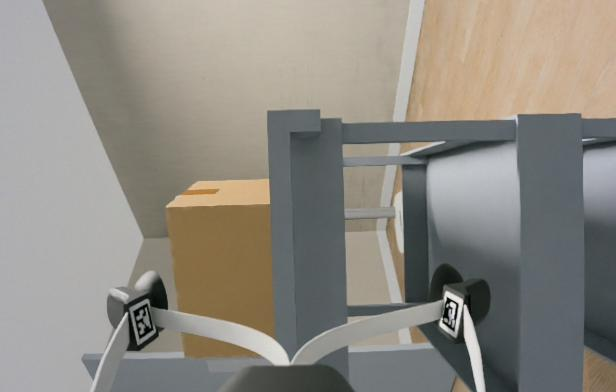

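Request:
move(blocking=false, r1={"base":{"translate_m":0.325,"strafe_m":-0.005},"pace":"slow","contact_limits":{"translate_m":0.3}}, cameras=[])

Request:
wait(seconds=5, cameras=["r1_wrist_camera"])

Scene clock: 874.50 s.
move: r1 moving
r1.base_odometry: x=-4.243 y=-1.236 heading=+0.392
r1.turned_by_wheels: +0.000
r1.turned_by_imu: +0.000
r1.base_tilt: forward=-1.6 right=+1.3
r1.lidar_m: 0.65 2.98 2.34 1.93 1.89 2.08 2.82 2.82 3.12 2.83 2.79 0.61
r1.base_status: translate_m moving; strafe_m moving
r1.joint_positions: lift_m=+0.660 arm_m=+0.000 wrist_yaw_rad=-0.447 wrist_pitch_rad=+0.000 wrist_roll_rad=+1.569 gripper_m=+0.140
r1.joint_status: not commanded
r1.measured_speeds: translate_m=+0.049 strafe_m=-0.001 rotate_rad=+0.002 lift_m=+0.000 arm_m=+0.000 wrist_yaw_rad=+0.000 wrist_pitch_rad=+0.000 wrist_roll_rad=+0.000
r1.motor_effort: lift_m=+20(21) arm_m=-3(4) wheel_0=+7(7) wheel_1=+5(6) wheel_2=-7(7)
r1.servo_current: wrist_yaw_rad=59(85) wrist_pitch_rad=39(46) wrist_roll_rad=46(52) gripper_m=39(46)
r1.contact_limits: translate_m 0.3
r1.hand_pose: x=+0.3931 y=-0.2036 z=+0.8381 quat_wxyz=(+0.690, +0.689, -0.157, -0.157) (m; r1's base frame)
r1.wrist_depth_mm: - - - - - 1708 1160 / - - - - - 1756 1182 / - - - 484 1042 496 492 / - - 723 430 - - 496 / - - 699 488 - - 496 / - 211 723 488 190 195 492 / - - 1921 142 - 809 500
r2: as last shown
r2.turned_by_imu: +0.001
r2.lidar_m: 0.71 0.78 1.30 1.33 3.02 1.31 0.98 0.95 1.02 1.18 1.13 1.12
r2.motor_effort: lift_m=+21(21) arm_m=-9(10) wheel_0=-17(18) wheel_1=-12(13) wheel_2=+3(3)
r2.servo_current: wrist_yaw_rad=78(78) wrist_pitch_rad=46(46) wrist_roll_rad=46(52) gripper_m=98(104)
r2.contact_limits: translate_m 0.6
r2.wrist_depth_mm: - - - 160 230 223 217 / - - - 161 230 224 219 / - - - 162 232 226 220 / - - - 163 234 228 220 / - - - 164 235 228 223 / - - 255 166 177 228 224 / - - 146 - 237 233 225
pictures: none
No camera images: "cameras" was empty.

Scene clock: 878.53 s.
earlier move: r1 done
r1.base_odometry: x=-3.953 y=-1.121 heading=+0.392
r1.turned_by_wheels: +0.000
r1.turned_by_imu: -0.001
r1.base_tilt: forward=-1.6 right=+1.3
r1.lidar_m: 0.37 2.69 2.46 2.03 2.00 2.24 3.14 3.09 3.32 2.73 0.38 0.37
r1.base_status: done
r1.joint_positions: lift_m=+0.660 arm_m=+0.000 wrist_yaw_rad=-0.449 wrist_pitch_rad=+0.000 wrist_roll_rad=+1.569 gripper_m=+0.140
r1.joint_status: not commanded
r1.measured_speeds: all 0
r1.motor_effort: lift_m=+20(21) arm_m=-1(4) wheel_0=+4(8) wheel_1=+2(6) wheel_2=-4(7)
r1.servo_current: wrist_yaw_rad=52(85) wrist_pitch_rad=46(52) wrist_roll_rad=39(65) gripper_m=52(52)
r1.contact_limits: translate_m 0.3
r1.hand_pose: x=+0.3927 y=-0.2040 z=+0.8381 quat_wxyz=(+0.690, +0.689, -0.157, -0.158) (m; r1's base frame)
r1.wrist_depth_mm: - - - 211 212 1921 - / - 413 413 212 213 - - / - 421 421 212 213 - - / - 436 433 212 213 - - / - 452 442 214 214 - - / - 210 462 214 211 - - / - 157 153 146 215 1661 -
r2.base_odometry: x=-3.425 y=+0.674 heading=-1.954
r2.turned_by_wheels: +0.000
r2.turned_by_imu: +0.001
r2.base_tilt: forward=-0.6 right=+0.1
r2.lidar_m: 0.71 0.76 1.28 1.32 2.98 1.28 0.96 0.94 1.03 1.18 1.14 1.10
r2.base_status: not commanded
r2.joint_positions: lift_m=+0.950 arm_m=+0.300 wrist_yaw_rad=+0.783 wrist_pitch_rad=+0.001 wrist_roll_rad=+0.000 gripper_m=-0.029
r2.joint_status: not commanded
r2.measured_speeds: all 0
r2.motor_effort: lift_m=+21(21) arm_m=-9(10) wheel_0=-18(18) wheel_1=-12(13) wheel_2=+3(4)
r2.servo_current: wrist_yaw_rad=72(85) wrist_pitch_rad=39(46) wrist_roll_rad=46(59) gripper_m=98(104)
r2.contact_limits: translate_m 0.6
r2.hand_pose: x=+0.7373 y=+0.1414 z=+1.1276 quat_wxyz=(+0.924, +0.000, +0.000, +0.382) (m; r2's base frame)
r2.wrist_depth_mm: - - - 160 230 223 217 / - - - 161 230 224 218 / - - - 162 232 225 221 / - - - 163 233 228 221 / - - - 164 235 229 223 / - - 255 165 178 228 224 / 1808 - 146 - 237 233 224
wait: 4.03 of 5 s (r1 has come to rest)
pictures: r1_wrist_camera
Images, in order (width x height): r1_wrist_camera 616x392.

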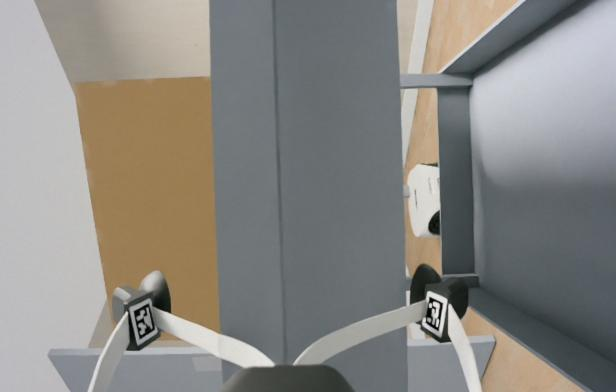

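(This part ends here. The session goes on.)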